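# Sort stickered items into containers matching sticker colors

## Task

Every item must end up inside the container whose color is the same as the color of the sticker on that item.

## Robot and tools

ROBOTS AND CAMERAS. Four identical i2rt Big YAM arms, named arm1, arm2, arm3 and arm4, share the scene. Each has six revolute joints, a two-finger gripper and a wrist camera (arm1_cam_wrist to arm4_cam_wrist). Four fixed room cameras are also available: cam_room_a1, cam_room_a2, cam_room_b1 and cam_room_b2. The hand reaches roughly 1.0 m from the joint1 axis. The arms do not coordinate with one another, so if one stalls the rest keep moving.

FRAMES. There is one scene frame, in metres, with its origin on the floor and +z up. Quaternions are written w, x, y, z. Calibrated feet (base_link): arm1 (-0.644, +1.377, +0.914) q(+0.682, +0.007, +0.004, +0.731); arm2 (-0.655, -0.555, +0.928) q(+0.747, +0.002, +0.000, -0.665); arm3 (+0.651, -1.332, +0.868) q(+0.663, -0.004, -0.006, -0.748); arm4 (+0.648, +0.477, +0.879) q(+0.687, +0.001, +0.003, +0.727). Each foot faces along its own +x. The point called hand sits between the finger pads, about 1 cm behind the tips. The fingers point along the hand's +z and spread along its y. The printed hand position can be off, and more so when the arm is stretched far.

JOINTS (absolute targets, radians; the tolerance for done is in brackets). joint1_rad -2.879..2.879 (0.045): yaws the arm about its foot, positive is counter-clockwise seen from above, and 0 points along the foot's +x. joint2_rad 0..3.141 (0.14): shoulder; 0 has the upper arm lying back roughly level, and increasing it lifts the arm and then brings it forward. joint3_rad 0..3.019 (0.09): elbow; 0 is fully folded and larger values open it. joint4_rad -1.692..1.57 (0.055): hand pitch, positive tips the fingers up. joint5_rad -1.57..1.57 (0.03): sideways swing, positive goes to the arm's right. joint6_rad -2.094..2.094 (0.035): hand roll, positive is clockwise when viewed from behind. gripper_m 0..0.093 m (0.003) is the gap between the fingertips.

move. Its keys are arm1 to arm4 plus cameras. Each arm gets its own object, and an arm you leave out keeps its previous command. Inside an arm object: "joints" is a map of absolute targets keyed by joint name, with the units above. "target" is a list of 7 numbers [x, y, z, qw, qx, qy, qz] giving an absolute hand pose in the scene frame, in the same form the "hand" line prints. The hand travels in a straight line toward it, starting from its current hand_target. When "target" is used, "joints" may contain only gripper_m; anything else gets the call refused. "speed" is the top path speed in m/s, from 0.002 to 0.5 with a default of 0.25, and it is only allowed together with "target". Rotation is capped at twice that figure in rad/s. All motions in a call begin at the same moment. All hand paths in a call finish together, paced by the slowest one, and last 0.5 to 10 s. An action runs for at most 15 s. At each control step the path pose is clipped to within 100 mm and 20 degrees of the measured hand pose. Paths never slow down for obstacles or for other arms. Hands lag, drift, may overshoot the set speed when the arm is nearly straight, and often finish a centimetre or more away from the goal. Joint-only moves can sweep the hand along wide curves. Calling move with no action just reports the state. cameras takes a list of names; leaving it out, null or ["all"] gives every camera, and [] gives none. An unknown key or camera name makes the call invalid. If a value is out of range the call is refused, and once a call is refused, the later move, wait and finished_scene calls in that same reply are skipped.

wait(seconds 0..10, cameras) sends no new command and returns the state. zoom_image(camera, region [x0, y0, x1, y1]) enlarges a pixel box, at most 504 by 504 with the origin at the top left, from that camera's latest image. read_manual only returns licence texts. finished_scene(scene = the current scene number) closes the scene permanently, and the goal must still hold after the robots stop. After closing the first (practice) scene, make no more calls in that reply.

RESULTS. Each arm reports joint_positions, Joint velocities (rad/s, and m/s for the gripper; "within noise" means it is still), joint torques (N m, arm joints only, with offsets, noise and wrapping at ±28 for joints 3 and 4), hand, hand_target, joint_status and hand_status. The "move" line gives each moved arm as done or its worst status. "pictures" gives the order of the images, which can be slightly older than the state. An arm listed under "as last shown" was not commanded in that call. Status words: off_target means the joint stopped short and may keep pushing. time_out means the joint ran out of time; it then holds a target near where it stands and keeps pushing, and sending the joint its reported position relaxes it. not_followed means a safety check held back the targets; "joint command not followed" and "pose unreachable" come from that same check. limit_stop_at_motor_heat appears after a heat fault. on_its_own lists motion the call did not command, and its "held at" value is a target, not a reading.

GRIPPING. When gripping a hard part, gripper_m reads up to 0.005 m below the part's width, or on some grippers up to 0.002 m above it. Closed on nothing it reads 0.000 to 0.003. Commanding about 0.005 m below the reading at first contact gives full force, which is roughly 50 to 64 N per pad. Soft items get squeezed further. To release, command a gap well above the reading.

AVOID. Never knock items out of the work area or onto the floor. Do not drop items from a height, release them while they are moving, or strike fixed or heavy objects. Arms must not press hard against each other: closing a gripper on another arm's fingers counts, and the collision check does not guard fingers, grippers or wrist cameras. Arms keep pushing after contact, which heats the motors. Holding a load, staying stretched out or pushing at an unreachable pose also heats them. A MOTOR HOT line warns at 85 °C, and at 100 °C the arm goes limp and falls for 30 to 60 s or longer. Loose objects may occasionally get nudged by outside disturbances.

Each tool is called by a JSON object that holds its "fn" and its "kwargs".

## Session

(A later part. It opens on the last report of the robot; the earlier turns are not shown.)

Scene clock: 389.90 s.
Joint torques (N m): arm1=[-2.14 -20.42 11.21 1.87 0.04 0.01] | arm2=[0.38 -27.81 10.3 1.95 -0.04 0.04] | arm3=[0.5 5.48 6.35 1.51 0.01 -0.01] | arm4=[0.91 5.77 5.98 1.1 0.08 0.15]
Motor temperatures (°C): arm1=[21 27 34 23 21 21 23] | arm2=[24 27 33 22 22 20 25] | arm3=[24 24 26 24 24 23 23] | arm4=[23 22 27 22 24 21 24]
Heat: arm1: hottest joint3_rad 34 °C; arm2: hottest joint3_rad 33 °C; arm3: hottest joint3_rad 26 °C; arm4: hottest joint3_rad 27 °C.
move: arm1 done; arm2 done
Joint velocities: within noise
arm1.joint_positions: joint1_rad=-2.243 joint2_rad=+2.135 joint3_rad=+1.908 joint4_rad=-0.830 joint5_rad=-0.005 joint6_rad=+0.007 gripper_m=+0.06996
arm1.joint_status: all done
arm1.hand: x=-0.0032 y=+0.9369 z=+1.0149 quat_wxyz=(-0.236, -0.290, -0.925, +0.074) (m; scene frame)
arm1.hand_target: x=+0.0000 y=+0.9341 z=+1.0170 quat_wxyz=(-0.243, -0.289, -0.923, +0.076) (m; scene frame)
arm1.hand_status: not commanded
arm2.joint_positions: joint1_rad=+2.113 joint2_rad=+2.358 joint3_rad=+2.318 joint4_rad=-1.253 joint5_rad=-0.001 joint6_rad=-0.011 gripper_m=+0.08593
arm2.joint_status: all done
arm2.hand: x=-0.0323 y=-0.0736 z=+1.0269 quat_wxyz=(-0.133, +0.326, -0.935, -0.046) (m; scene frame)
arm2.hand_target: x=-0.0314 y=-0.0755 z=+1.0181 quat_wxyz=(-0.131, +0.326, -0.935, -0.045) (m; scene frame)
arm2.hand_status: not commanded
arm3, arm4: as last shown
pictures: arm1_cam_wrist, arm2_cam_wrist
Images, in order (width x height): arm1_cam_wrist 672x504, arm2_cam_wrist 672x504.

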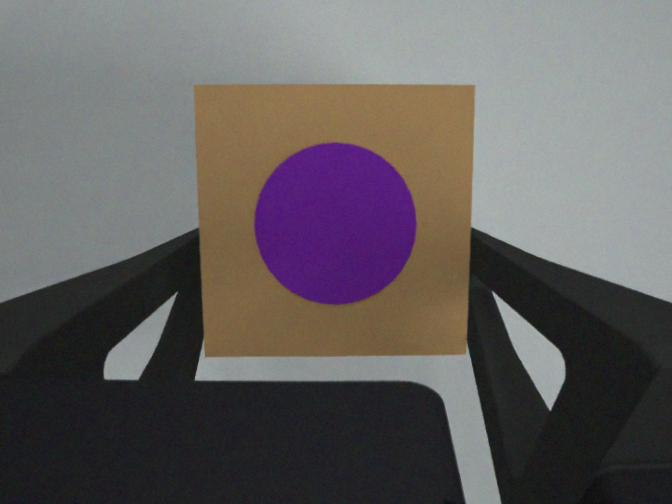

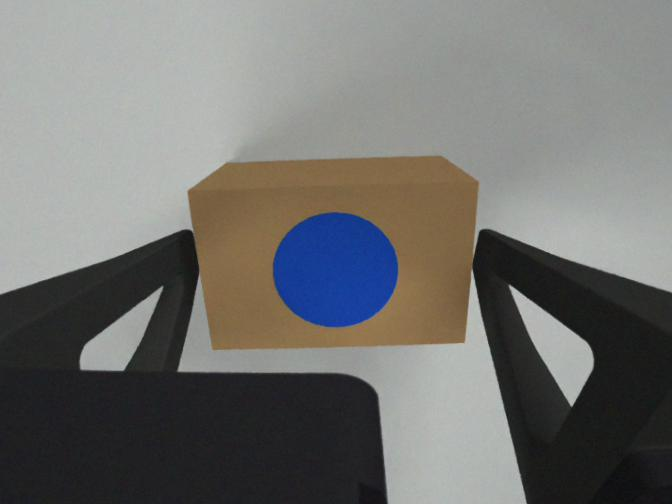

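{"fn": "move", "kwargs": {"arm1": {"joints":{"gripper_m":0.09}}, "arm2": {"joints":{"gripper_m":0.093}}, "cameras": []}}

{"fn": "move", "kwargs": {"arm1": {"target":[-0.03,0.954,1.085,-0.2431,-0.289,-0.923,0.076],"speed":0.12}, "arm2": {"target":[-0.045,-0.085,1.10,-0.131,0.326,-0.935,-0.045],"speed":0.12}, "cameras": ["arm1_cam_wrist","arm2_cam_wrist"]}}

{"fn": "move", "kwargs": {"arm1": {"target":[-0.35,1.176,1.085,-0.2431,-0.289,-0.923,0.076],"speed":0.25}, "arm2": {"target":[-0.37,-0.336,1.09,-0.131,0.326,-0.935,-0.045],"speed":0.25}}}

Scene clock: 398.63 s.
Joint torques (N m): arm1=[-1.49 -19.78 11.37 1.73 0.01 0.05] | arm2=[0.44 -27.93 10.29 1.94 -0.04 0.03] | arm3=[0.44 5.36 6.32 1.48 -0.01 0] | arm4=[1.14 6.07 5.97 1.02 0.06 0.18]
Motor temperatures (°C): arm1=[21 28 34 23 21 21 22] | arm2=[24 27 33 22 22 20 24] | arm3=[24 24 26 24 24 23 23] | arm4=[23 22 27 22 24 21 24]
Heat: arm1: hottest joint3_rad 34 °C; arm2: hottest joint3_rad 33 °C; arm3: hottest joint3_rad 26 °C; arm4: hottest joint3_rad 27 °C.
move: arm1 done; arm2 done
Joint velocities: within noise
arm1.joint_positions: joint1_rad=-2.243 joint2_rad=+2.135 joint3_rad=+1.908 joint4_rad=-0.830 joint5_rad=-0.005 joint6_rad=+0.007 gripper_m=+0.08994
arm1.joint_status: all done
arm1.hand: x=-0.0032 y=+0.9369 z=+1.0149 quat_wxyz=(-0.236, -0.290, -0.925, +0.074) (m; scene frame)
arm1.hand_target: x=+0.0000 y=+0.9341 z=+1.0170 quat_wxyz=(-0.243, -0.289, -0.923, +0.076) (m; scene frame)
arm1.hand_status: not commanded
arm2.joint_positions: joint1_rad=+2.113 joint2_rad=+2.358 joint3_rad=+2.318 joint4_rad=-1.253 joint5_rad=-0.001 joint6_rad=-0.011 gripper_m=+0.09289
arm2.joint_status: all done
arm2.hand: x=-0.0323 y=-0.0736 z=+1.0269 quat_wxyz=(-0.133, +0.326, -0.935, -0.046) (m; scene frame)
arm2.hand_target: x=-0.0314 y=-0.0755 z=+1.0181 quat_wxyz=(-0.131, +0.326, -0.935, -0.045) (m; scene frame)
arm2.hand_status: not commanded
arm3, arm4: as last shown
pictures: none
No camera images: "cameras" was empty.

Scene clock: 400.03 s.
Joint torques (N m): arm1=[-2.32 -20.13 11.37 0.66 -0.05 0.04] | arm2=[0.44 -27.63 16.16 0.69 0 0.05] | arm3=[0.56 5.42 6.32 1.48 0 0] | arm4=[1.49 5.66 5.96 0.83 0.09 0.14]
Motor temperatures (°C): arm1=[21 28 34 23 21 21 22] | arm2=[24 27 33 22 22 20 24] | arm3=[24 24 26 24 24 23 23] | arm4=[23 22 27 22 24 21 24]
Heat: arm1: hottest joint3_rad 34 °C; arm2: hottest joint3_rad 33 °C; arm3: hottest joint3_rad 26 °C; arm4: hottest joint3_rad 27 °C.
move: arm1 done; arm2 off_target
Joint velocities: within noise
arm1.joint_positions: joint1_rad=-2.243 joint2_rad=+2.007 joint3_rad=+1.856 joint4_rad=-0.894 joint5_rad=-0.005 joint6_rad=+0.007 gripper_m=+0.08994
arm1.joint_status: not commanded
arm1.hand: x=-0.0273 y=+0.9540 z=+1.0763 quat_wxyz=(-0.241, -0.289, -0.923, +0.075) (m; scene frame)
arm1.hand_target: x=-0.0299 y=+0.9540 z=+1.0851 quat_wxyz=(-0.243, -0.289, -0.923, +0.076) (m; scene frame)
arm1.hand_status: done (0.009 m and 0.2 deg from the pose sent, 0.077 m and 0.9 deg at the start)
arm2.joint_positions: joint1_rad=+2.113 joint2_rad=+2.291 joint3_rad=+2.328 joint4_rad=-1.378 joint5_rad=-0.001 joint6_rad=-0.011 gripper_m=+0.09289
arm2.joint_status: not commanded
arm2.hand: x=-0.0537 y=-0.0903 z=+1.0734 quat_wxyz=(-0.109, +0.327, -0.938, -0.038) (m; scene frame)
arm2.hand_target: x=-0.0460 y=-0.0857 z=+1.0998 quat_wxyz=(-0.132, +0.326, -0.935, -0.045) (m; scene frame)
arm2.hand_status: off_target (0.028 m and 2.6 deg from the pose sent, 0.075 m and 0.2 deg at the start)
arm3, arm4: as last shown
pictures: arm1_cam_wrist, arm2_cam_wrist
Images, in order (width x height): arm1_cam_wrist 672x504, arm2_cam_wrist 672x504.

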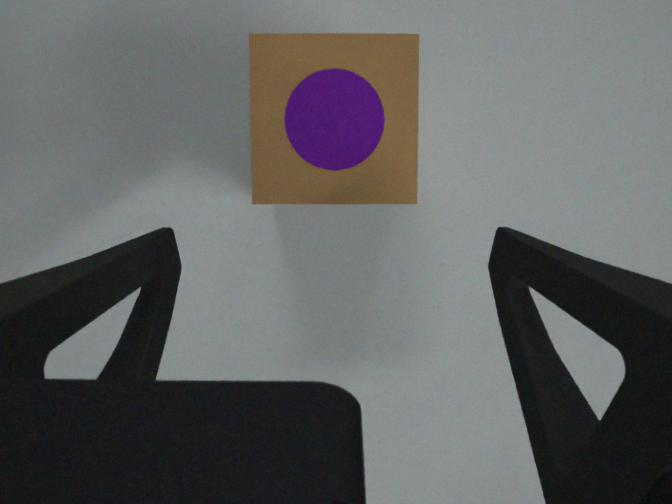

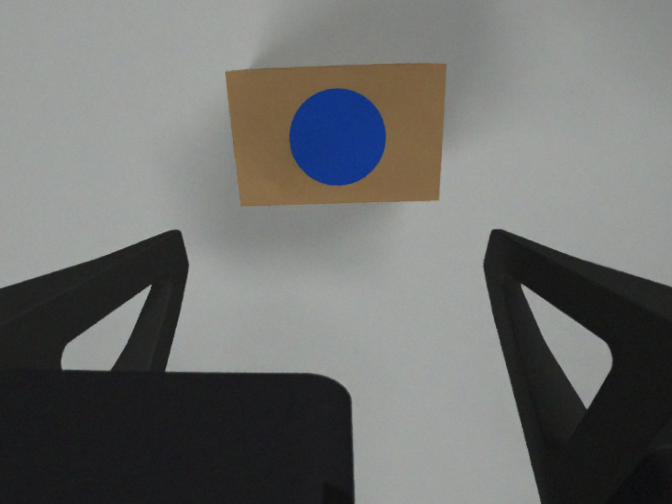

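Scene clock: 402.27 s.
Joint torques (N m): arm1=[-1.73 -2.08 11.56 0.98 0.02 0.03] | arm2=[0.67 -8.47 10.32 1.01 -0.02 0.05] | arm3=[0.56 5.36 6.32 1.47 0 0] | arm4=[1.2 6.07 6.04 0.92 0.05 0.15]
Motor temperatures (°C): arm1=[21 28 34 23 21 21 22] | arm2=[24 28 33 22 22 20 24] | arm3=[24 24 26 24 24 23 23] | arm4=[23 22 27 22 24 21 24]
Heat: arm1: hottest joint3_rad 34 °C; arm2: hottest joint3_rad 33 °C; arm3: hottest joint3_rad 26 °C; arm4: hottest joint3_rad 27 °C.
move: arm1 done; arm2 done
Joint velocities: within noise
arm1.joint_positions: joint1_rad=-2.243 joint2_rad=+0.948 joint3_rad=+0.711 joint4_rad=-0.800 joint5_rad=-0.005 joint6_rad=+0.007 gripper_m=+0.08994
arm1.joint_status: not commanded
arm1.hand: x=-0.3498 y=+1.1764 z=+1.0833 quat_wxyz=(-0.245, -0.289, -0.922, +0.077) (m; scene frame)
arm1.hand_target: x=-0.3500 y=+1.1760 z=+1.0851 quat_wxyz=(-0.243, -0.289, -0.923, +0.076) (m; scene frame)
arm1.hand_status: done (0.002 m and 0.3 deg from the pose sent, 0.392 m and 0.2 deg at the start)
arm2.joint_positions: joint1_rad=+2.113 joint2_rad=+1.136 joint3_rad=+0.877 joint4_rad=-1.013 joint5_rad=-0.001 joint6_rad=-0.011 gripper_m=+0.09289
arm2.joint_status: not commanded
arm2.hand: x=-0.3658 y=-0.3320 z=+1.0968 quat_wxyz=(-0.142, +0.325, -0.934, -0.049) (m; scene frame)
arm2.hand_target: x=-0.3700 y=-0.3360 z=+1.0900 quat_wxyz=(-0.131, +0.326, -0.935, -0.045) (m; scene frame)
arm2.hand_status: done (0.009 m and 1.3 deg from the pose sent, 0.401 m and 2.6 deg at the start)
arm3, arm4: as last shown
pictures: arm1_cam_wrist, arm2_cam_wrist, arm3_cam_wrist, arm4_cam_wrist, cam_room_a1, cam_room_a2, cam_room_b1, cam_room_b2
Images, in order (width x height): arm1_cam_wrist 672x504, arm2_cam_wrist 672x504, arm3_cam_wrist 672x504, arm4_cam_wrist 672x504, cam_room_a1 672x504, cam_room_a2 672x504, cam_room_b1 672x504, cam_room_b2 672x504.

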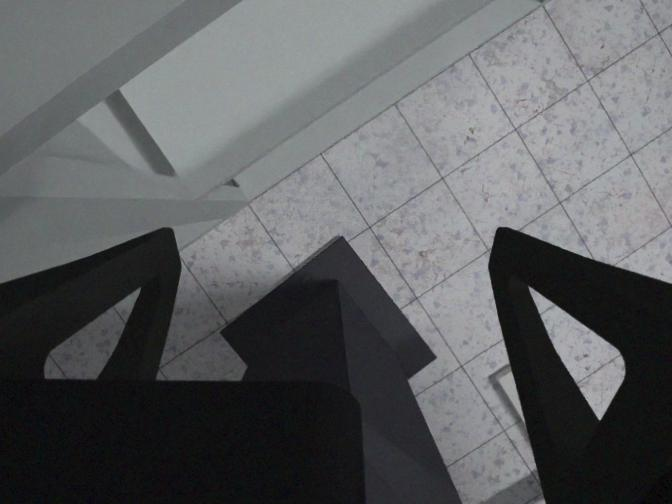

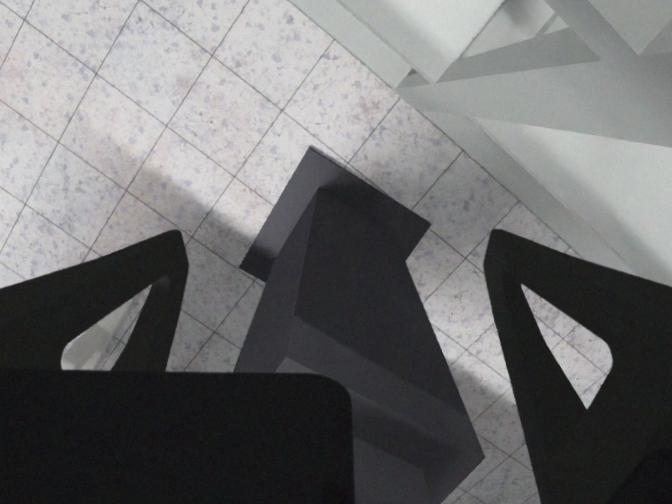

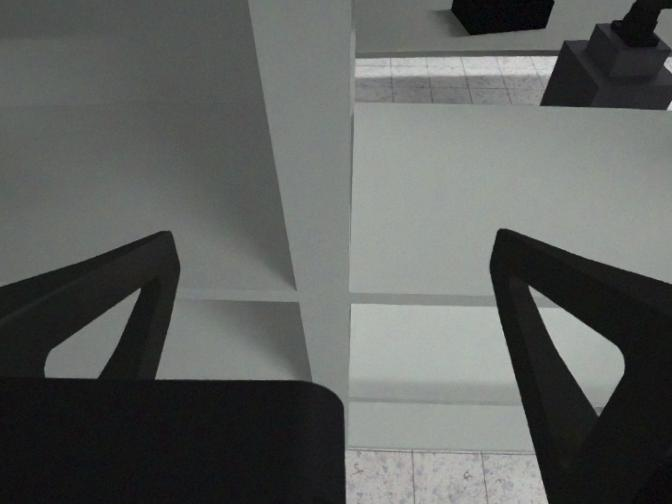

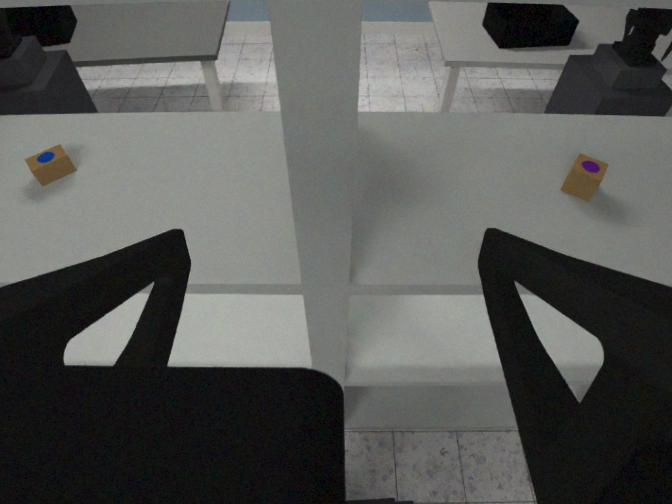

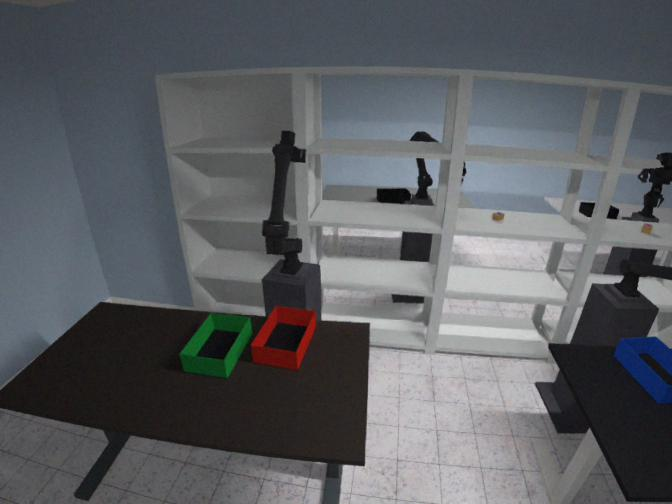

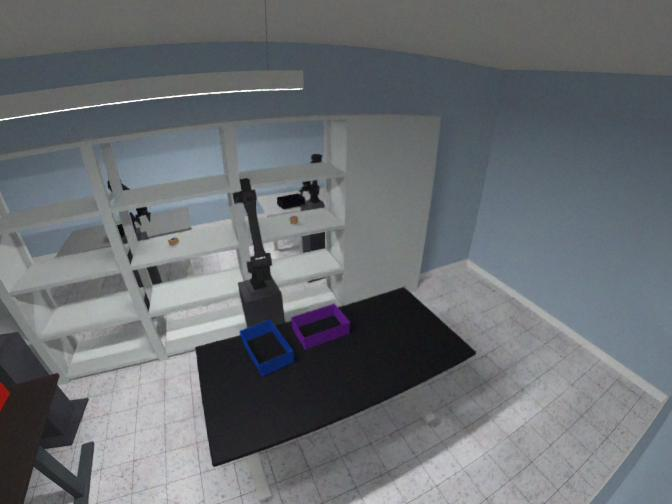

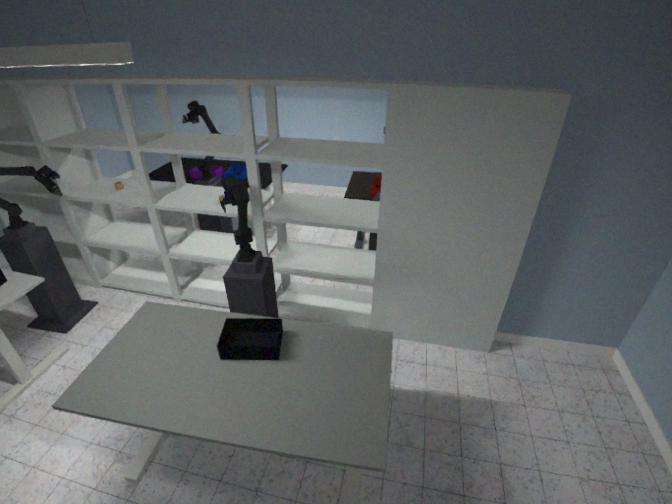

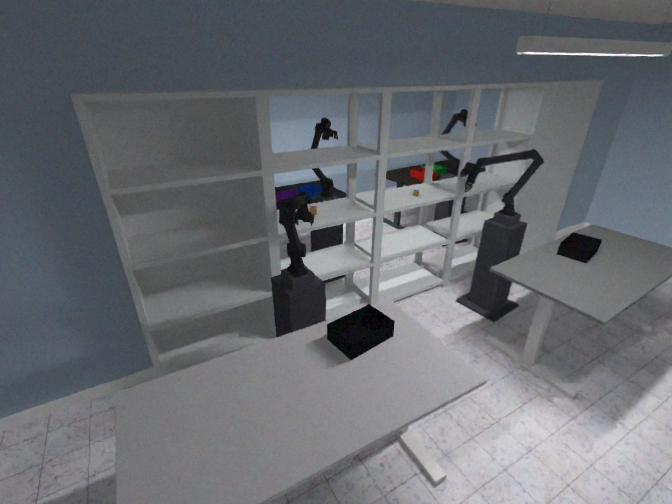

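{"fn": "move", "kwargs": {"arm4": {"joints":{"joint1_rad":0.907}}, "arm1": {"joints":{"joint2_rad":0.5,"joint3_rad":1.4,"joint4_rad":-1.5}}, "arm2": {"joints":{"joint2_rad":0.5,"joint3_rad":1.4,"joint4_rad":-1.5}}, "cameras": []}}

{"fn": "move", "kwargs": {"arm4": {"joints":{"joint2_rad":0.943,"joint3_rad":0.838,"joint4_rad":-0.942}}, "cameras": []}}

{"fn": "move", "kwargs": {"arm4": {"target":[0.01,0.93,1.11,-0.0774,0.9217,-0.2888,-0.247],"speed":0.25}, "cameras": ["arm4_cam_wrist","cam_room_a2"]}}

Scene clock: 416.43 s.
Joint torques (N m): arm1=[-1.79 6.24 10.35 1.24 -0.03 -0.02] | arm2=[0.62 3.43 7.66 1.92 -0.02 0.05] | arm3=[0.56 5.3 6.32 1.46 0 0] | arm4=[0.79 6.07 6.15 0.96 0.09 0.15]
Motor temperatures (°C): arm1=[21 27 35 23 21 21 22] | arm2=[24 27 33 22 22 20 24] | arm3=[24 24 26 24 24 23 23] | arm4=[23 22 27 22 24 21 24]
Heat: arm1: hottest joint3_rad 35 °C; arm2: hottest joint3_rad 33 °C; arm3: hottest joint3_rad 26 °C; arm4: hottest joint3_rad 27 °C.
move: arm1 done; arm2 done; arm4 done
Joint velocities: within noise
arm1.joint_positions: joint1_rad=-2.243 joint2_rad=+0.494 joint3_rad=+1.378 joint4_rad=-1.489 joint5_rad=-0.005 joint6_rad=+0.007 gripper_m=+0.08994
arm1.joint_status: all done
arm1.hand: x=-0.4981 y=+1.2815 z=+1.4358 quat_wxyz=(-0.438, -0.265, -0.849, +0.136) (m; scene frame)
arm1.hand_target: x=-0.5002 y=+1.2829 z=+1.4424 quat_wxyz=(-0.439, -0.264, -0.848, +0.137) (m; scene frame)
arm1.hand_status: not commanded
arm2.joint_positions: joint1_rad=+2.113 joint2_rad=+0.500 joint3_rad=+1.411 joint4_rad=-1.487 joint5_rad=-0.001 joint6_rad=-0.011 gripper_m=+0.09289
arm2.joint_status: all done
arm2.hand: x=-0.5261 y=-0.4567 z=+1.4671 quat_wxyz=(-0.454, +0.289, -0.829, -0.153) (m; scene frame)
arm2.hand_target: x=-0.5259 y=-0.4569 z=+1.4596 quat_wxyz=(-0.444, +0.291, -0.834, -0.149) (m; scene frame)
arm2.hand_status: not commanded
arm3.joint_positions: joint1_rad=-1.390 joint2_rad=+0.404 joint3_rad=+1.400 joint4_rad=-1.294 joint5_rad=+0.000 joint6_rad=-0.006 gripper_m=+0.09401
arm3.joint_status: not commanded
arm3.hand: x=+0.5055 y=-1.3318 z=+1.4570 quat_wxyz=(-0.022, -0.804, -0.022, +0.594) (m; scene frame)
arm3.hand_target: x=+0.5076 y=-1.3303 z=+1.4560 quat_wxyz=(-0.020, -0.805, -0.016, +0.593) (m; scene frame)
arm3.hand_status: not commanded
arm4.joint_positions: joint1_rad=+0.912 joint2_rad=+0.402 joint3_rad=+1.400 joint4_rad=-1.288 joint5_rad=+0.000 joint6_rad=-0.011 gripper_m=+0.09402
arm4.joint_status: all done
arm4.hand: x=+0.5319 y=+0.5617 z=+1.4706 quat_wxyz=(-0.179, +0.766, -0.235, -0.571) (m; scene frame)
arm4.hand_target: x=+0.5337 y=+0.5612 z=+1.4680 quat_wxyz=(-0.176, +0.767, -0.242, -0.568) (m; scene frame)
arm4.hand_status: not commanded
pictures: none
No camera images: "cameras" was empty.

Scene clock: 417.83 s.
Joint torques (N m): arm1=[-1.38 6.3 10.1 1.37 -0.02 -0.07] | arm2=[0.62 3.43 7.64 1.91 -0.01 0.05] | arm3=[0.62 5.54 6.35 1.5 0.01 0.01] | arm4=[0.79 -5.95 10.8 1.16 0.05 0.15]
Motor temperatures (°C): arm1=[21 27 35 23 21 21 22] | arm2=[24 27 33 22 22 20 24] | arm3=[24 24 26 24 24 23 23] | arm4=[23 22 27 22 24 21 24]
Heat: arm1: hottest joint3_rad 35 °C; arm2: hottest joint3_rad 33 °C; arm3: hottest joint3_rad 26 °C; arm4: hottest joint3_rad 27 °C.
move: arm4 done
Joint velocities: within noise
arm1, arm2, arm3: as last shown
arm4.joint_positions: joint1_rad=+0.912 joint2_rad=+0.951 joint3_rad=+0.815 joint4_rad=-0.955 joint5_rad=+0.000 joint6_rad=-0.011 gripper_m=+0.09402
arm4.joint_status: all done
arm4.hand: x=+0.3607 y=+0.6769 z=+1.0864 quat_wxyz=(-0.070, +0.929, -0.284, -0.228) (m; scene frame)
arm4.hand_target: x=+0.3550 y=+0.6829 z=+1.1017 quat_wxyz=(-0.075, +0.921, -0.289, -0.249) (m; scene frame)
arm4.hand_status: not commanded
pictures: none
No camera images: "cameras" was empty.

Scene clock: 420.47 s.
Joint torques (N m): arm1=[-1.49 6.24 10.13 1.31 0 -0.03] | arm2=[0.56 3.43 7.65 1.88 -0.01 0.05] | arm3=[0.56 5.42 6.3 1.48 0 -0.01] | arm4=[0.67 -23.71 13.18 0.59 0.11 0.07]
Motor temperatures (°C): arm1=[21 27 35 23 21 21 22] | arm2=[24 27 33 22 22 20 24] | arm3=[24 24 26 24 24 23 23] | arm4=[23 22 28 22 24 21 24]
Heat: arm1: hottest joint3_rad 35 °C; arm2: hottest joint3_rad 33 °C; arm3: hottest joint3_rad 26 °C; arm4: hottest joint3_rad 28 °C.
move: arm4 off_target
Joint velocities: within noise
arm1, arm2, arm3: as last shown
arm4.joint_positions: joint1_rad=+0.909 joint2_rad=+2.090 joint3_rad=+2.129 joint4_rad=-1.103 joint5_rad=+0.000 joint6_rad=-0.011 gripper_m=+0.09402
arm4.joint_status: not commanded
arm4.hand: x=+0.0154 y=+0.9171 z=+1.1046 quat_wxyz=(-0.074, +0.925, -0.284, -0.241) (m; scene frame)
arm4.hand_target: x=+0.0107 y=+0.9296 z=+1.1097 quat_wxyz=(-0.078, +0.922, -0.289, -0.248) (m; scene frame)
arm4.hand_status: off_target (0.015 m and 1.0 deg from the pose sent, 0.433 m and 2.5 deg at the start)
pictures: arm4_cam_wrist, cam_room_a2
Images, in order (width x height): arm4_cam_wrist 672x504, cam_room_a2 672x504.

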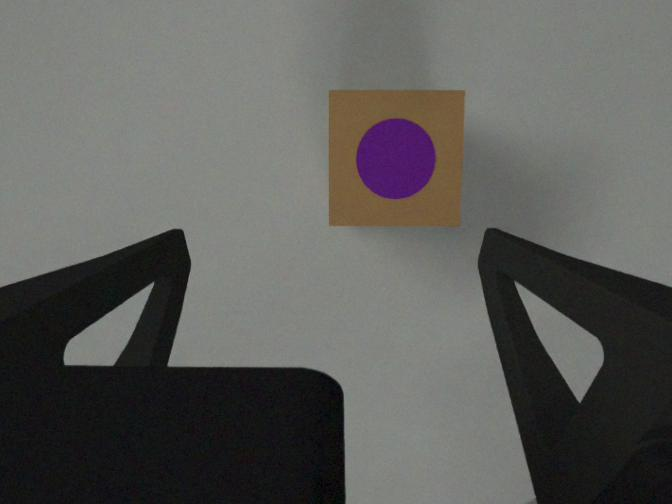

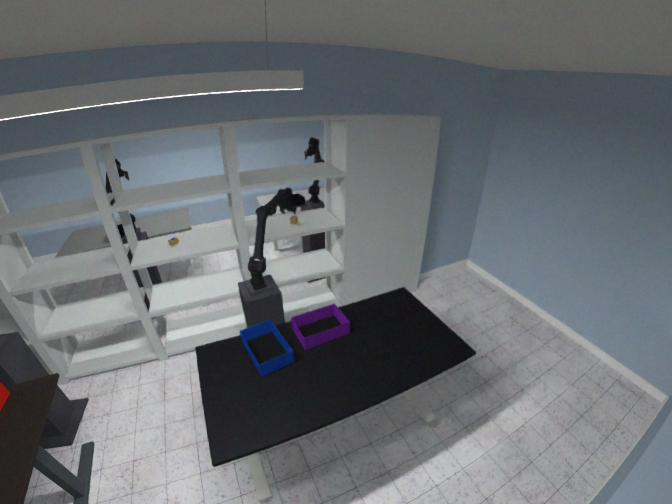

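{"fn": "move", "kwargs": {"arm4": {"target":[-0.004,0.966,1.075,-0.0774,0.9217,-0.2888,-0.247],"speed":0.15}, "cameras": ["arm4_cam_wrist"]}}

Scene clock: 428.83 s.
Joint torques (N m): arm1=[-1.61 6.24 10.09 1.39 -0.04 0.05] | arm2=[0.67 3.31 7.62 1.91 -0.02 0.05] | arm3=[0.44 5.25 6.35 1.47 -0.01 0.01] | arm4=[0.62 -24.64 13.05 0.57 -0.04 -0.09]
Motor temperatures (°C): arm1=[21 26 35 23 21 21 22] | arm2=[24 27 32 22 22 20 23] | arm3=[24 24 26 24 24 23 23] | arm4=[23 24 29 22 24 21 24]
Heat: arm1: hottest joint3_rad 35 °C; arm2: hottest joint3_rad 32 °C; arm3: hottest joint3_rad 26 °C; arm4: hottest joint3_rad 29 °C.
move: arm4 off_target
Joint velocities: within noise
arm1, arm2, arm3: as last shown
arm4.joint_positions: joint1_rad=+0.871 joint2_rad=+2.209 joint3_rad=+2.241 joint4_rad=-1.103 joint5_rad=-0.010 joint6_rad=-0.021 gripper_m=+0.09402
arm4.joint_status: not commanded
arm4.hand: x=+0.0058 y=+0.9582 z=+1.0687 quat_wxyz=(-0.074, +0.922, -0.296, -0.237) (m; scene frame)
arm4.hand_target: x=-0.0033 y=+0.9655 z=+1.0749 quat_wxyz=(-0.078, +0.922, -0.289, -0.248) (m; scene frame)
arm4.hand_status: off_target (0.014 m and 1.5 deg from the pose sent, 0.060 m and 1.0 deg at the start)
pictures: arm4_cam_wrist
Images, in order (width x height): arm4_cam_wrist 672x504.

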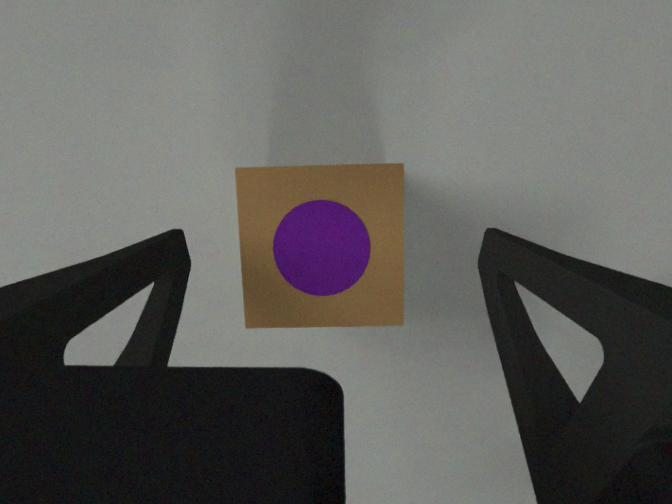

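{"fn": "move", "kwargs": {"arm4": {"target":[-0.006,0.963,1.023,-0.0774,0.9217,-0.2888,-0.247],"speed":0.08}, "cameras": ["arm4_cam_wrist"]}}

Scene clock: 434.37 s.
Joint torques (N m): arm1=[-1.85 6.3 10.24 1.37 -0.04 0] | arm2=[0.62 3.43 7.66 1.91 -0.01 0.04] | arm3=[0.62 5.42 6.34 1.51 -0.01 0.01] | arm4=[0.79 -24.35 9.2 1.36 0.01 -0.05]
Motor temperatures (°C): arm1=[21 26 35 23 21 21 22] | arm2=[24 27 31 22 22 20 23] | arm3=[24 24 26 24 24 23 23] | arm4=[23 24 30 22 24 21 24]
Heat: arm1: hottest joint3_rad 35 °C; arm2: hottest joint3_rad 31 °C; arm3: hottest joint3_rad 26 °C; arm4: hottest joint3_rad 30 °C.
move: arm4 off_target
Joint velocities: within noise
arm1, arm2, arm3: as last shown
arm4.joint_positions: joint1_rad=+0.871 joint2_rad=+2.209 joint3_rad=+2.165 joint4_rad=-0.991 joint5_rad=-0.010 joint6_rad=-0.021 gripper_m=+0.09402
arm4.joint_status: not commanded
arm4.hand: x=-0.0005 y=+0.9628 z=+1.0444 quat_wxyz=(-0.079, +0.918, -0.295, -0.253) (m; scene frame)
arm4.hand_target: x=-0.0054 y=+0.9626 z=+1.0232 quat_wxyz=(-0.077, +0.922, -0.289, -0.247) (m; scene frame)
arm4.hand_status: off_target (0.022 m and 1.1 deg from the pose sent, 0.047 m and 1.5 deg at the start)
pictures: arm4_cam_wrist
Images, in order (width x height): arm4_cam_wrist 672x504.

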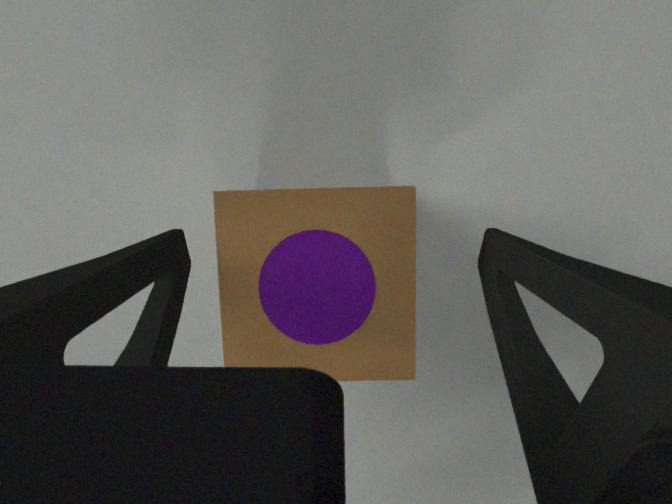

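{"fn": "move", "kwargs": {"arm4": {"target":[0.007,0.953,1.005,-0.0774,0.9217,-0.2888,-0.247],"speed":0.06}, "cameras": ["arm4_cam_wrist"]}}

Scene clock: 438.87 s.
Joint torques (N m): arm1=[-1.85 6.59 10.19 1.26 0.01 0] | arm2=[0.62 3.31 7.65 1.91 -0.02 0.05] | arm3=[0.62 5.42 6.32 1.47 0 0] | arm4=[1.38 -26.29 7.99 1.29 -0.02 0]
Motor temperatures (°C): arm1=[21 26 34 23 21 21 22] | arm2=[24 27 31 22 22 20 23] | arm3=[24 24 26 24 24 23 23] | arm4=[23 25 31 22 24 21 24]
Heat: arm1: hottest joint3_rad 34 °C; arm2: hottest joint3_rad 31 °C; arm3: hottest joint3_rad 26 °C; arm4: hottest joint3_rad 31 °C.
move: arm4 done
Joint velocities: within noise
arm1, arm2, arm3: as last shown
arm4.joint_positions: joint1_rad=+0.873 joint2_rad=+2.191 joint3_rad=+2.051 joint4_rad=-0.906 joint5_rad=-0.009 joint6_rad=-0.025 gripper_m=+0.09402
arm4.joint_status: not commanded
arm4.hand: x=+0.0072 y=+0.9556 z=+1.0117 quat_wxyz=(-0.079, +0.920, -0.292, -0.248) (m; scene frame)
arm4.hand_target: x=+0.0071 y=+0.9531 z=+1.0050 quat_wxyz=(-0.077, +0.922, -0.289, -0.247) (m; scene frame)
arm4.hand_status: done (0.007 m and 0.5 deg from the pose sent, 0.041 m and 1.1 deg at the start)
pictures: arm4_cam_wrist
Images, in order (width x height): arm4_cam_wrist 672x504.

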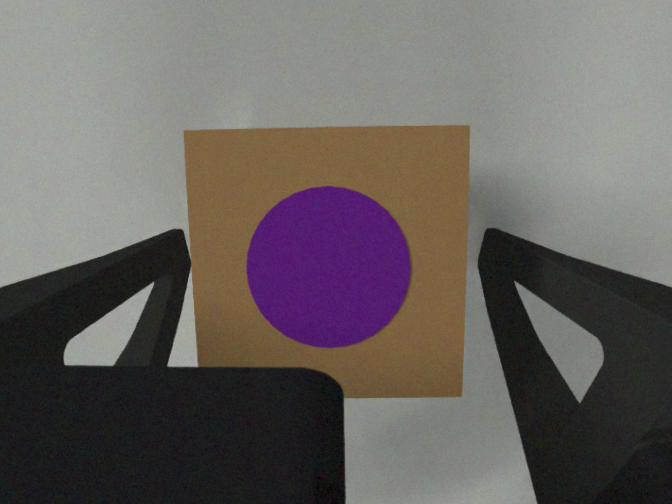

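{"fn": "move", "kwargs": {"arm4": {"joints":{"gripper_m":0.043}}, "cameras": []}}

{"fn": "move", "kwargs": {"arm4": {"target":[0.015,0.947,1.085,-0.0774,0.9217,-0.2888,-0.247],"speed":0.15}, "cameras": ["arm4_cam_wrist"]}}

Scene clock: 443.00 s.
Joint torques (N m): arm1=[-0.67 6.42 10.11 1.2 -0.01 0.02] | arm2=[0.67 3.37 7.62 1.94 -0.03 0.04] | arm3=[0.38 5.42 6.35 1.51 -0.01 0.01] | arm4=[1.32 -26.58 8.24 1.13 -0.11 -0.01]
Motor temperatures (°C): arm1=[21 26 34 23 21 21 22] | arm2=[24 27 31 22 22 20 23] | arm3=[24 24 26 24 24 23 23] | arm4=[23 25 31 22 24 21 24]
Heat: arm1: hottest joint3_rad 34 °C; arm2: hottest joint3_rad 31 °C; arm3: hottest joint3_rad 26 °C; arm4: hottest joint3_rad 31 °C.
move: arm4 off_target
Joint velocities: within noise
arm1, arm2, arm3: as last shown
arm4.joint_positions: joint1_rad=+0.870 joint2_rad=+2.191 joint3_rad=+2.050 joint4_rad=-0.905 joint5_rad=-0.006 joint6_rad=-0.025 gripper_m=+0.05345
arm4.joint_status: gripper_m off_target (ended at +0.05347, target +0.04300)
arm4.hand: x=+0.0084 y=+0.9574 z=+1.0115 quat_wxyz=(-0.080, +0.920, -0.294, -0.248) (m; scene frame)
arm4.hand_target: x=+0.0071 y=+0.9531 z=+1.0051 quat_wxyz=(-0.077, +0.922, -0.289, -0.247) (m; scene frame)
arm4.hand_status: not commanded
pictures: none
No camera images: "cameras" was empty.

Scene clock: 444.27 s.
Joint torques (N m): arm1=[-1.79 6.12 10.06 1.28 0.03 -0.02] | arm2=[0.56 3.37 7.64 1.91 -0.02 0.04] | arm3=[0.56 5.36 6.34 1.5 0.01 0] | arm4=[1.32 -26.75 12.94 0.38 -0.05 0]
Motor temperatures (°C): arm1=[21 26 34 23 21 21 22] | arm2=[24 27 31 22 22 20 23] | arm3=[24 24 26 24 24 23 23] | arm4=[23 25 31 22 24 21 25]
Heat: arm1: hottest joint3_rad 34 °C; arm2: hottest joint3_rad 31 °C; arm3: hottest joint3_rad 26 °C; arm4: hottest joint3_rad 31 °C.
move: arm4 off_target
Joint velocities: within noise
arm1, arm2, arm3: as last shown
arm4.joint_positions: joint1_rad=+0.870 joint2_rad=+2.147 joint3_rad=+2.089 joint4_rad=-1.050 joint5_rad=-0.007 joint6_rad=-0.025 gripper_m=+0.05345
arm4.joint_status: not commanded
arm4.hand: x=+0.0268 y=+0.9437 z=+1.0469 quat_wxyz=(-0.069, +0.927, -0.296, -0.219) (m; scene frame)
arm4.hand_target: x=+0.0166 y=+0.9460 z=+1.0849 quat_wxyz=(-0.078, +0.922, -0.289, -0.247) (m; scene frame)
arm4.hand_status: off_target (0.040 m and 3.5 deg from the pose sent, 0.075 m and 0.7 deg at the start)
pictures: arm4_cam_wrist
Images, in order (width x height): arm4_cam_wrist 672x504.

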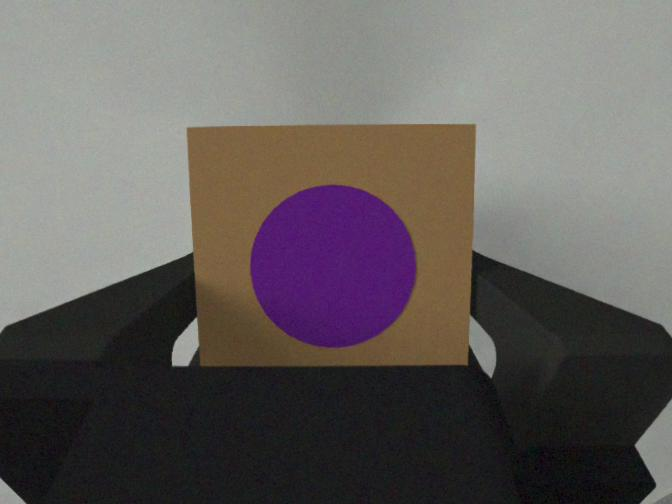

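{"fn": "move", "kwargs": {"arm4": {"target":[0.355,0.683,1.12,-0.0774,0.9217,-0.2888,-0.247],"speed":0.25}, "cameras": []}}

{"fn": "move", "kwargs": {"arm4": {"joints":{"joint2_rad":0.5,"joint3_rad":1.4,"joint4_rad":-1.5,"joint5_rad":0,"joint6_rad":0}}, "cameras": []}}

{"fn": "move", "kwargs": {"arm4": {"joints":{"joint1_rad":-1.185}}, "cameras": []}}

{"fn": "move", "kwargs": {"arm4": {"joints":{"joint2_rad":1.632,"joint3_rad":1.253,"joint4_rad":-0.93}}, "cameras": ["arm4_cam_wrist","cam_room_a2"]}}

Scene clock: 462.10 s.
Joint torques (N m): arm1=[-1.73 6.77 10.1 1.31 0.04 0] | arm2=[0.67 3.49 7.64 1.92 -0.02 0.04] | arm3=[0.73 5.66 6.34 1.47 0 0.01] | arm4=[1.38 -4.89 9.39 0.53 0.22 0.21]
Motor temperatures (°C): arm1=[21 25 34 23 21 21 22] | arm2=[24 26 30 22 22 20 23] | arm3=[24 24 26 24 24 23 23] | arm4=[23 25 36 22 24 21 25]
Heat: arm1: hottest joint3_rad 34 °C; arm2: hottest joint3_rad 30 °C; arm3: hottest joint3_rad 26 °C; arm4: hottest joint3_rad 36 °C.
move: arm4 done
Joint velocities: within noise
arm1.joint_positions: joint1_rad=-2.243 joint2_rad=+0.494 joint3_rad=+1.378 joint4_rad=-1.489 joint5_rad=-0.005 joint6_rad=+0.007 gripper_m=+0.08994
arm1.joint_status: not commanded
arm1.hand: x=-0.4981 y=+1.2815 z=+1.4358 quat_wxyz=(-0.438, -0.265, -0.849, +0.136) (m; scene frame)
arm1.hand_target: x=-0.5002 y=+1.2829 z=+1.4424 quat_wxyz=(-0.439, -0.264, -0.848, +0.137) (m; scene frame)
arm1.hand_status: not commanded
arm2.joint_positions: joint1_rad=+2.113 joint2_rad=+0.500 joint3_rad=+1.411 joint4_rad=-1.487 joint5_rad=-0.001 joint6_rad=-0.011 gripper_m=+0.09289
arm2.joint_status: not commanded
arm2.hand: x=-0.5261 y=-0.4567 z=+1.4671 quat_wxyz=(-0.454, +0.289, -0.829, -0.153) (m; scene frame)
arm2.hand_target: x=-0.5259 y=-0.4569 z=+1.4596 quat_wxyz=(-0.444, +0.291, -0.834, -0.149) (m; scene frame)
arm2.hand_status: not commanded
arm3.joint_positions: joint1_rad=-1.390 joint2_rad=+0.404 joint3_rad=+1.400 joint4_rad=-1.294 joint5_rad=+0.000 joint6_rad=-0.006 gripper_m=+0.09401
arm3.joint_status: not commanded
arm3.hand: x=+0.5055 y=-1.3318 z=+1.4570 quat_wxyz=(-0.022, -0.804, -0.022, +0.594) (m; scene frame)
arm3.hand_target: x=+0.5076 y=-1.3303 z=+1.4560 quat_wxyz=(-0.020, -0.805, -0.016, +0.593) (m; scene frame)
arm3.hand_status: not commanded
arm4.joint_positions: joint1_rad=+0.901 joint2_rad=+0.934 joint3_rad=+0.883 joint4_rad=-0.984 joint5_rad=+0.003 joint6_rad=-0.014 gripper_m=+0.05345
arm4.joint_status: not commanded
arm4.hand: x=+0.3557 y=+0.6858 z=+1.1224 quat_wxyz=(-0.081, +0.921, -0.286, -0.253) (m; scene frame)
arm4.hand_target: x=+0.3550 y=+0.6831 z=+1.1201 quat_wxyz=(-0.077, +0.922, -0.289, -0.247) (m; scene frame)
arm4.hand_status: done (0.004 m and 0.9 deg from the pose sent, 0.425 m and 3.5 deg at the start)
pictures: none
No camera images: "cameras" was empty.

Scene clock: 463.60 s.
Joint torques (N m): arm1=[-1.96 6.3 9.99 1.31 0.01 0.04] | arm2=[0.56 3.37 7.64 1.91 -0.03 0.04] | arm3=[0.56 5.54 6.34 1.46 -0.01 0.01] | arm4=[1.55 3.84 6.67 0.92 0 0.17]
Motor temperatures (°C): arm1=[21 25 34 23 21 21 22] | arm2=[24 26 30 22 22 20 23] | arm3=[24 24 26 24 24 23 23] | arm4=[23 25 36 22 24 21 25]
Heat: arm1: hottest joint3_rad 34 °C; arm2: hottest joint3_rad 30 °C; arm3: hottest joint3_rad 26 °C; arm4: hottest joint3_rad 36 °C.
move: arm4 done
Joint velocities: within noise
arm1, arm2, arm3: as last shown
arm4.joint_positions: joint1_rad=+0.901 joint2_rad=+0.502 joint3_rad=+1.398 joint4_rad=-1.491 joint5_rad=+0.003 joint6_rad=-0.014 gripper_m=+0.05345
arm4.joint_status: all done
arm4.hand: x=+0.5146 y=+0.5759 z=+1.4109 quat_wxyz=(-0.144, +0.843, -0.263, -0.447) (m; scene frame)
arm4.hand_target: x=+0.5155 y=+0.5729 z=+1.4102 quat_wxyz=(-0.137, +0.844, -0.264, -0.447) (m; scene frame)
arm4.hand_status: not commanded
pictures: none
No camera images: "cameras" was empty.

Scene clock: 465.60 s.
Joint torques (N m): arm1=[-1.49 6.3 10.14 1.2 -0.01 0.07] | arm2=[0.56 3.31 7.65 1.92 -0.02 0.04] | arm3=[0.5 5.48 6.37 1.47 0 -0.01] | arm4=[0.32 3.84 6.79 0.99 0.05 0.16]
Motor temperatures (°C): arm1=[21 25 34 23 21 21 22] | arm2=[24 26 30 22 22 20 23] | arm3=[24 24 26 24 24 23 23] | arm4=[23 25 36 22 24 21 25]
Heat: arm1: hottest joint3_rad 34 °C; arm2: hottest joint3_rad 30 °C; arm3: hottest joint3_rad 26 °C; arm4: hottest joint3_rad 36 °C.
move: arm4 done
Joint velocities: within noise
arm1, arm2, arm3: as last shown
arm4.joint_positions: joint1_rad=-1.180 joint2_rad=+0.502 joint3_rad=+1.398 joint4_rad=-1.491 joint5_rad=+0.001 joint6_rad=-0.013 gripper_m=+0.05349
arm4.joint_status: all done
arm4.hand: x=+0.8010 y=+0.5508 z=+1.4096 quat_wxyz=(-0.455, +0.202, -0.861, -0.100) (m; scene frame)
arm4.hand_target: x=+0.7990 y=+0.5490 z=+1.4089 quat_wxyz=(-0.453, +0.194, -0.864, -0.101) (m; scene frame)
arm4.hand_status: not commanded
pictures: none
No camera images: "cameras" was empty.

Scene clock: 467.13 s.
Joint torques (N m): arm1=[-2.2 6.77 10.03 1.24 0.01 0] | arm2=[0.5 3.43 7.62 1.91 -0.02 0.05] | arm3=[0.62 5.54 6.34 1.48 0 0.01] | arm4=[0.15 -16.67 8.96 0.91 0.07 0.16]
Motor temperatures (°C): arm1=[21 25 34 23 21 21 22] | arm2=[24 26 30 22 22 20 23] | arm3=[24 24 26 24 24 23 23] | arm4=[23 25 35 22 24 21 26]
Heat: arm1: hottest joint3_rad 34 °C; arm2: hottest joint3_rad 30 °C; arm3: hottest joint3_rad 26 °C; arm4: hottest joint3_rad 35 °C.
move: arm4 done
Joint velocities: within noise
arm1, arm2, arm3: as last shown
arm4.joint_positions: joint1_rad=-1.180 joint2_rad=+1.631 joint3_rad=+1.241 joint4_rad=-0.943 joint5_rad=+0.001 joint6_rad=-0.013 gripper_m=+0.05349
arm4.joint_status: all done
arm4.hand: x=+1.1213 y=+0.7039 z=+0.9943 quat_wxyz=(-0.113, +0.227, -0.967, -0.024) (m; scene frame)
arm4.hand_target: x=+1.1293 y=+0.7049 z=+0.9995 quat_wxyz=(-0.125, +0.218, -0.968, -0.027) (m; scene frame)
arm4.hand_status: not commanded
pictures: arm4_cam_wrist, cam_room_a2
Images, in order (width x height): arm4_cam_wrist 672x504, cam_room_a2 672x504.

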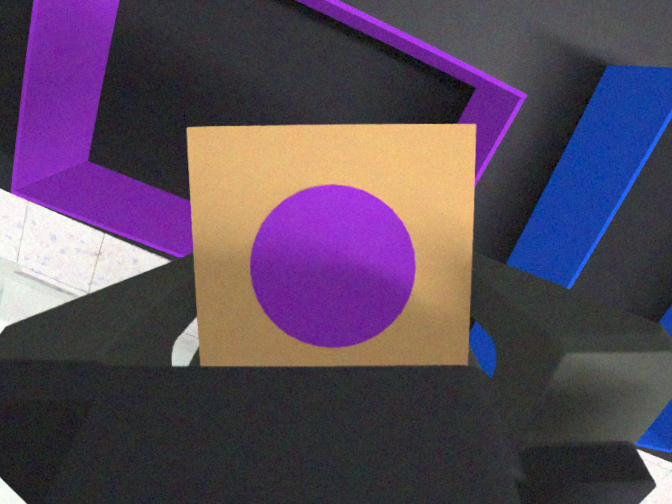

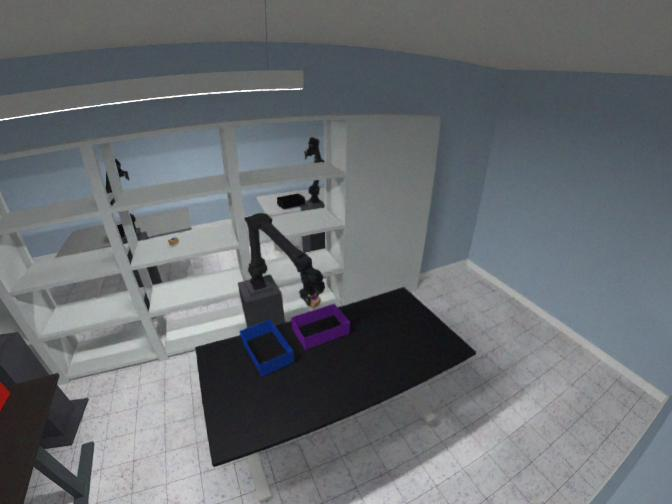

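{"fn": "move", "kwargs": {"arm4": {"target":[1.114,0.75,0.86,-0.125,0.218,-0.968,-0.027],"speed":0.2}, "cameras": ["arm4_cam_wrist","cam_room_a2"]}}

{"fn": "zoom_image", "kwargs": {"camera": "cam_room_a2", "region": [270, 260, 370, 360]}}

Scene clock: 478.67 s.
Joint torques (N m): arm1=[-1.44 6.95 10.1 1.4 0.03 -0.03] | arm2=[0.56 3.37 7.64 1.91 -0.02 0.05] | arm3=[0.5 5.6 6.32 1.47 0 0.01] | arm4=[1.08 -16.62 6.95 0.88 0.23 0.18]
Motor temperatures (°C): arm1=[21 25 34 23 21 21 22] | arm2=[24 26 30 22 22 20 23] | arm3=[24 24 26 24 24 23 23] | arm4=[23 26 35 22 24 21 26]
Heat: arm1: hottest joint3_rad 34 °C; arm2: hottest joint3_rad 30 °C; arm3: hottest joint3_rad 26 °C; arm4: hottest joint3_rad 35 °C.
move: arm4 done
Joint velocities: within noise
arm1, arm2, arm3: as last shown
arm4.joint_positions: joint1_rad=-1.092 joint2_rad=+1.834 joint3_rad=+1.119 joint4_rad=-0.601 joint5_rad=+0.022 joint6_rad=+0.078 gripper_m=+0.05349
arm4.joint_status: not commanded
arm4.hand: x=+1.1116 y=+0.7471 z=+0.8638 quat_wxyz=(-0.121, +0.223, -0.967, -0.026) (m; scene frame)
arm4.hand_target: x=+1.1139 y=+0.7500 z=+0.8600 quat_wxyz=(-0.125, +0.218, -0.968, -0.027) (m; scene frame)
arm4.hand_status: done (0.005 m and 0.8 deg from the pose sent, 0.142 m and 1.7 deg at the start)
pictures: arm4_cam_wrist, cam_room_a2
Images, in order (width x height): arm4_cam_wrist 672x504, cam_room_a2 672x504.

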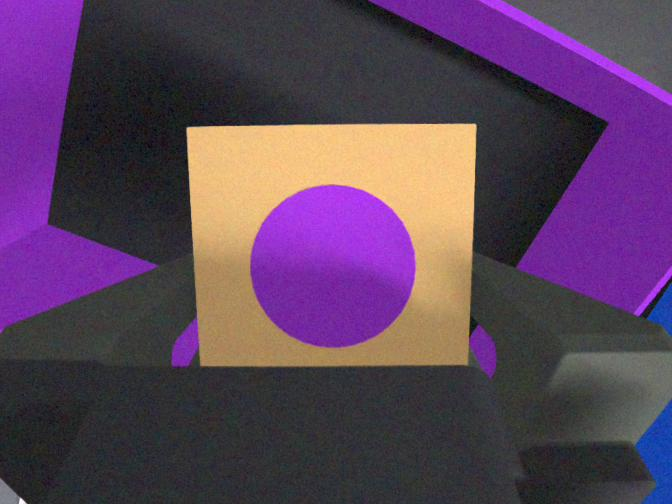

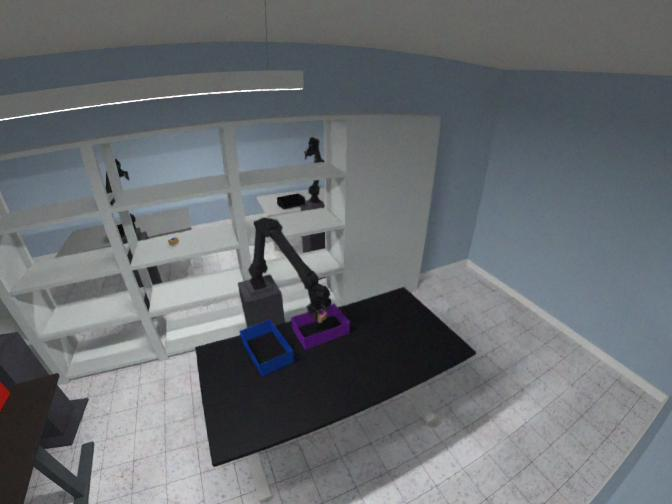

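Scaled by 5.040.

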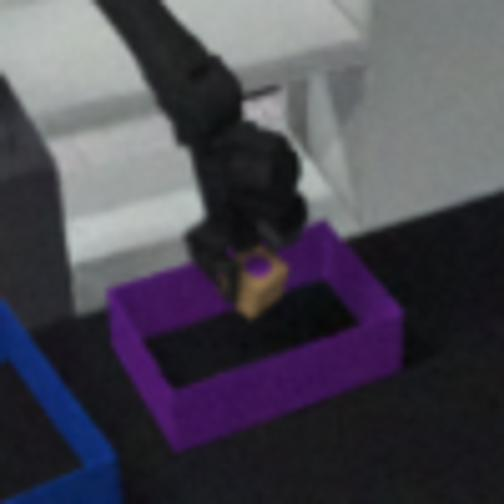

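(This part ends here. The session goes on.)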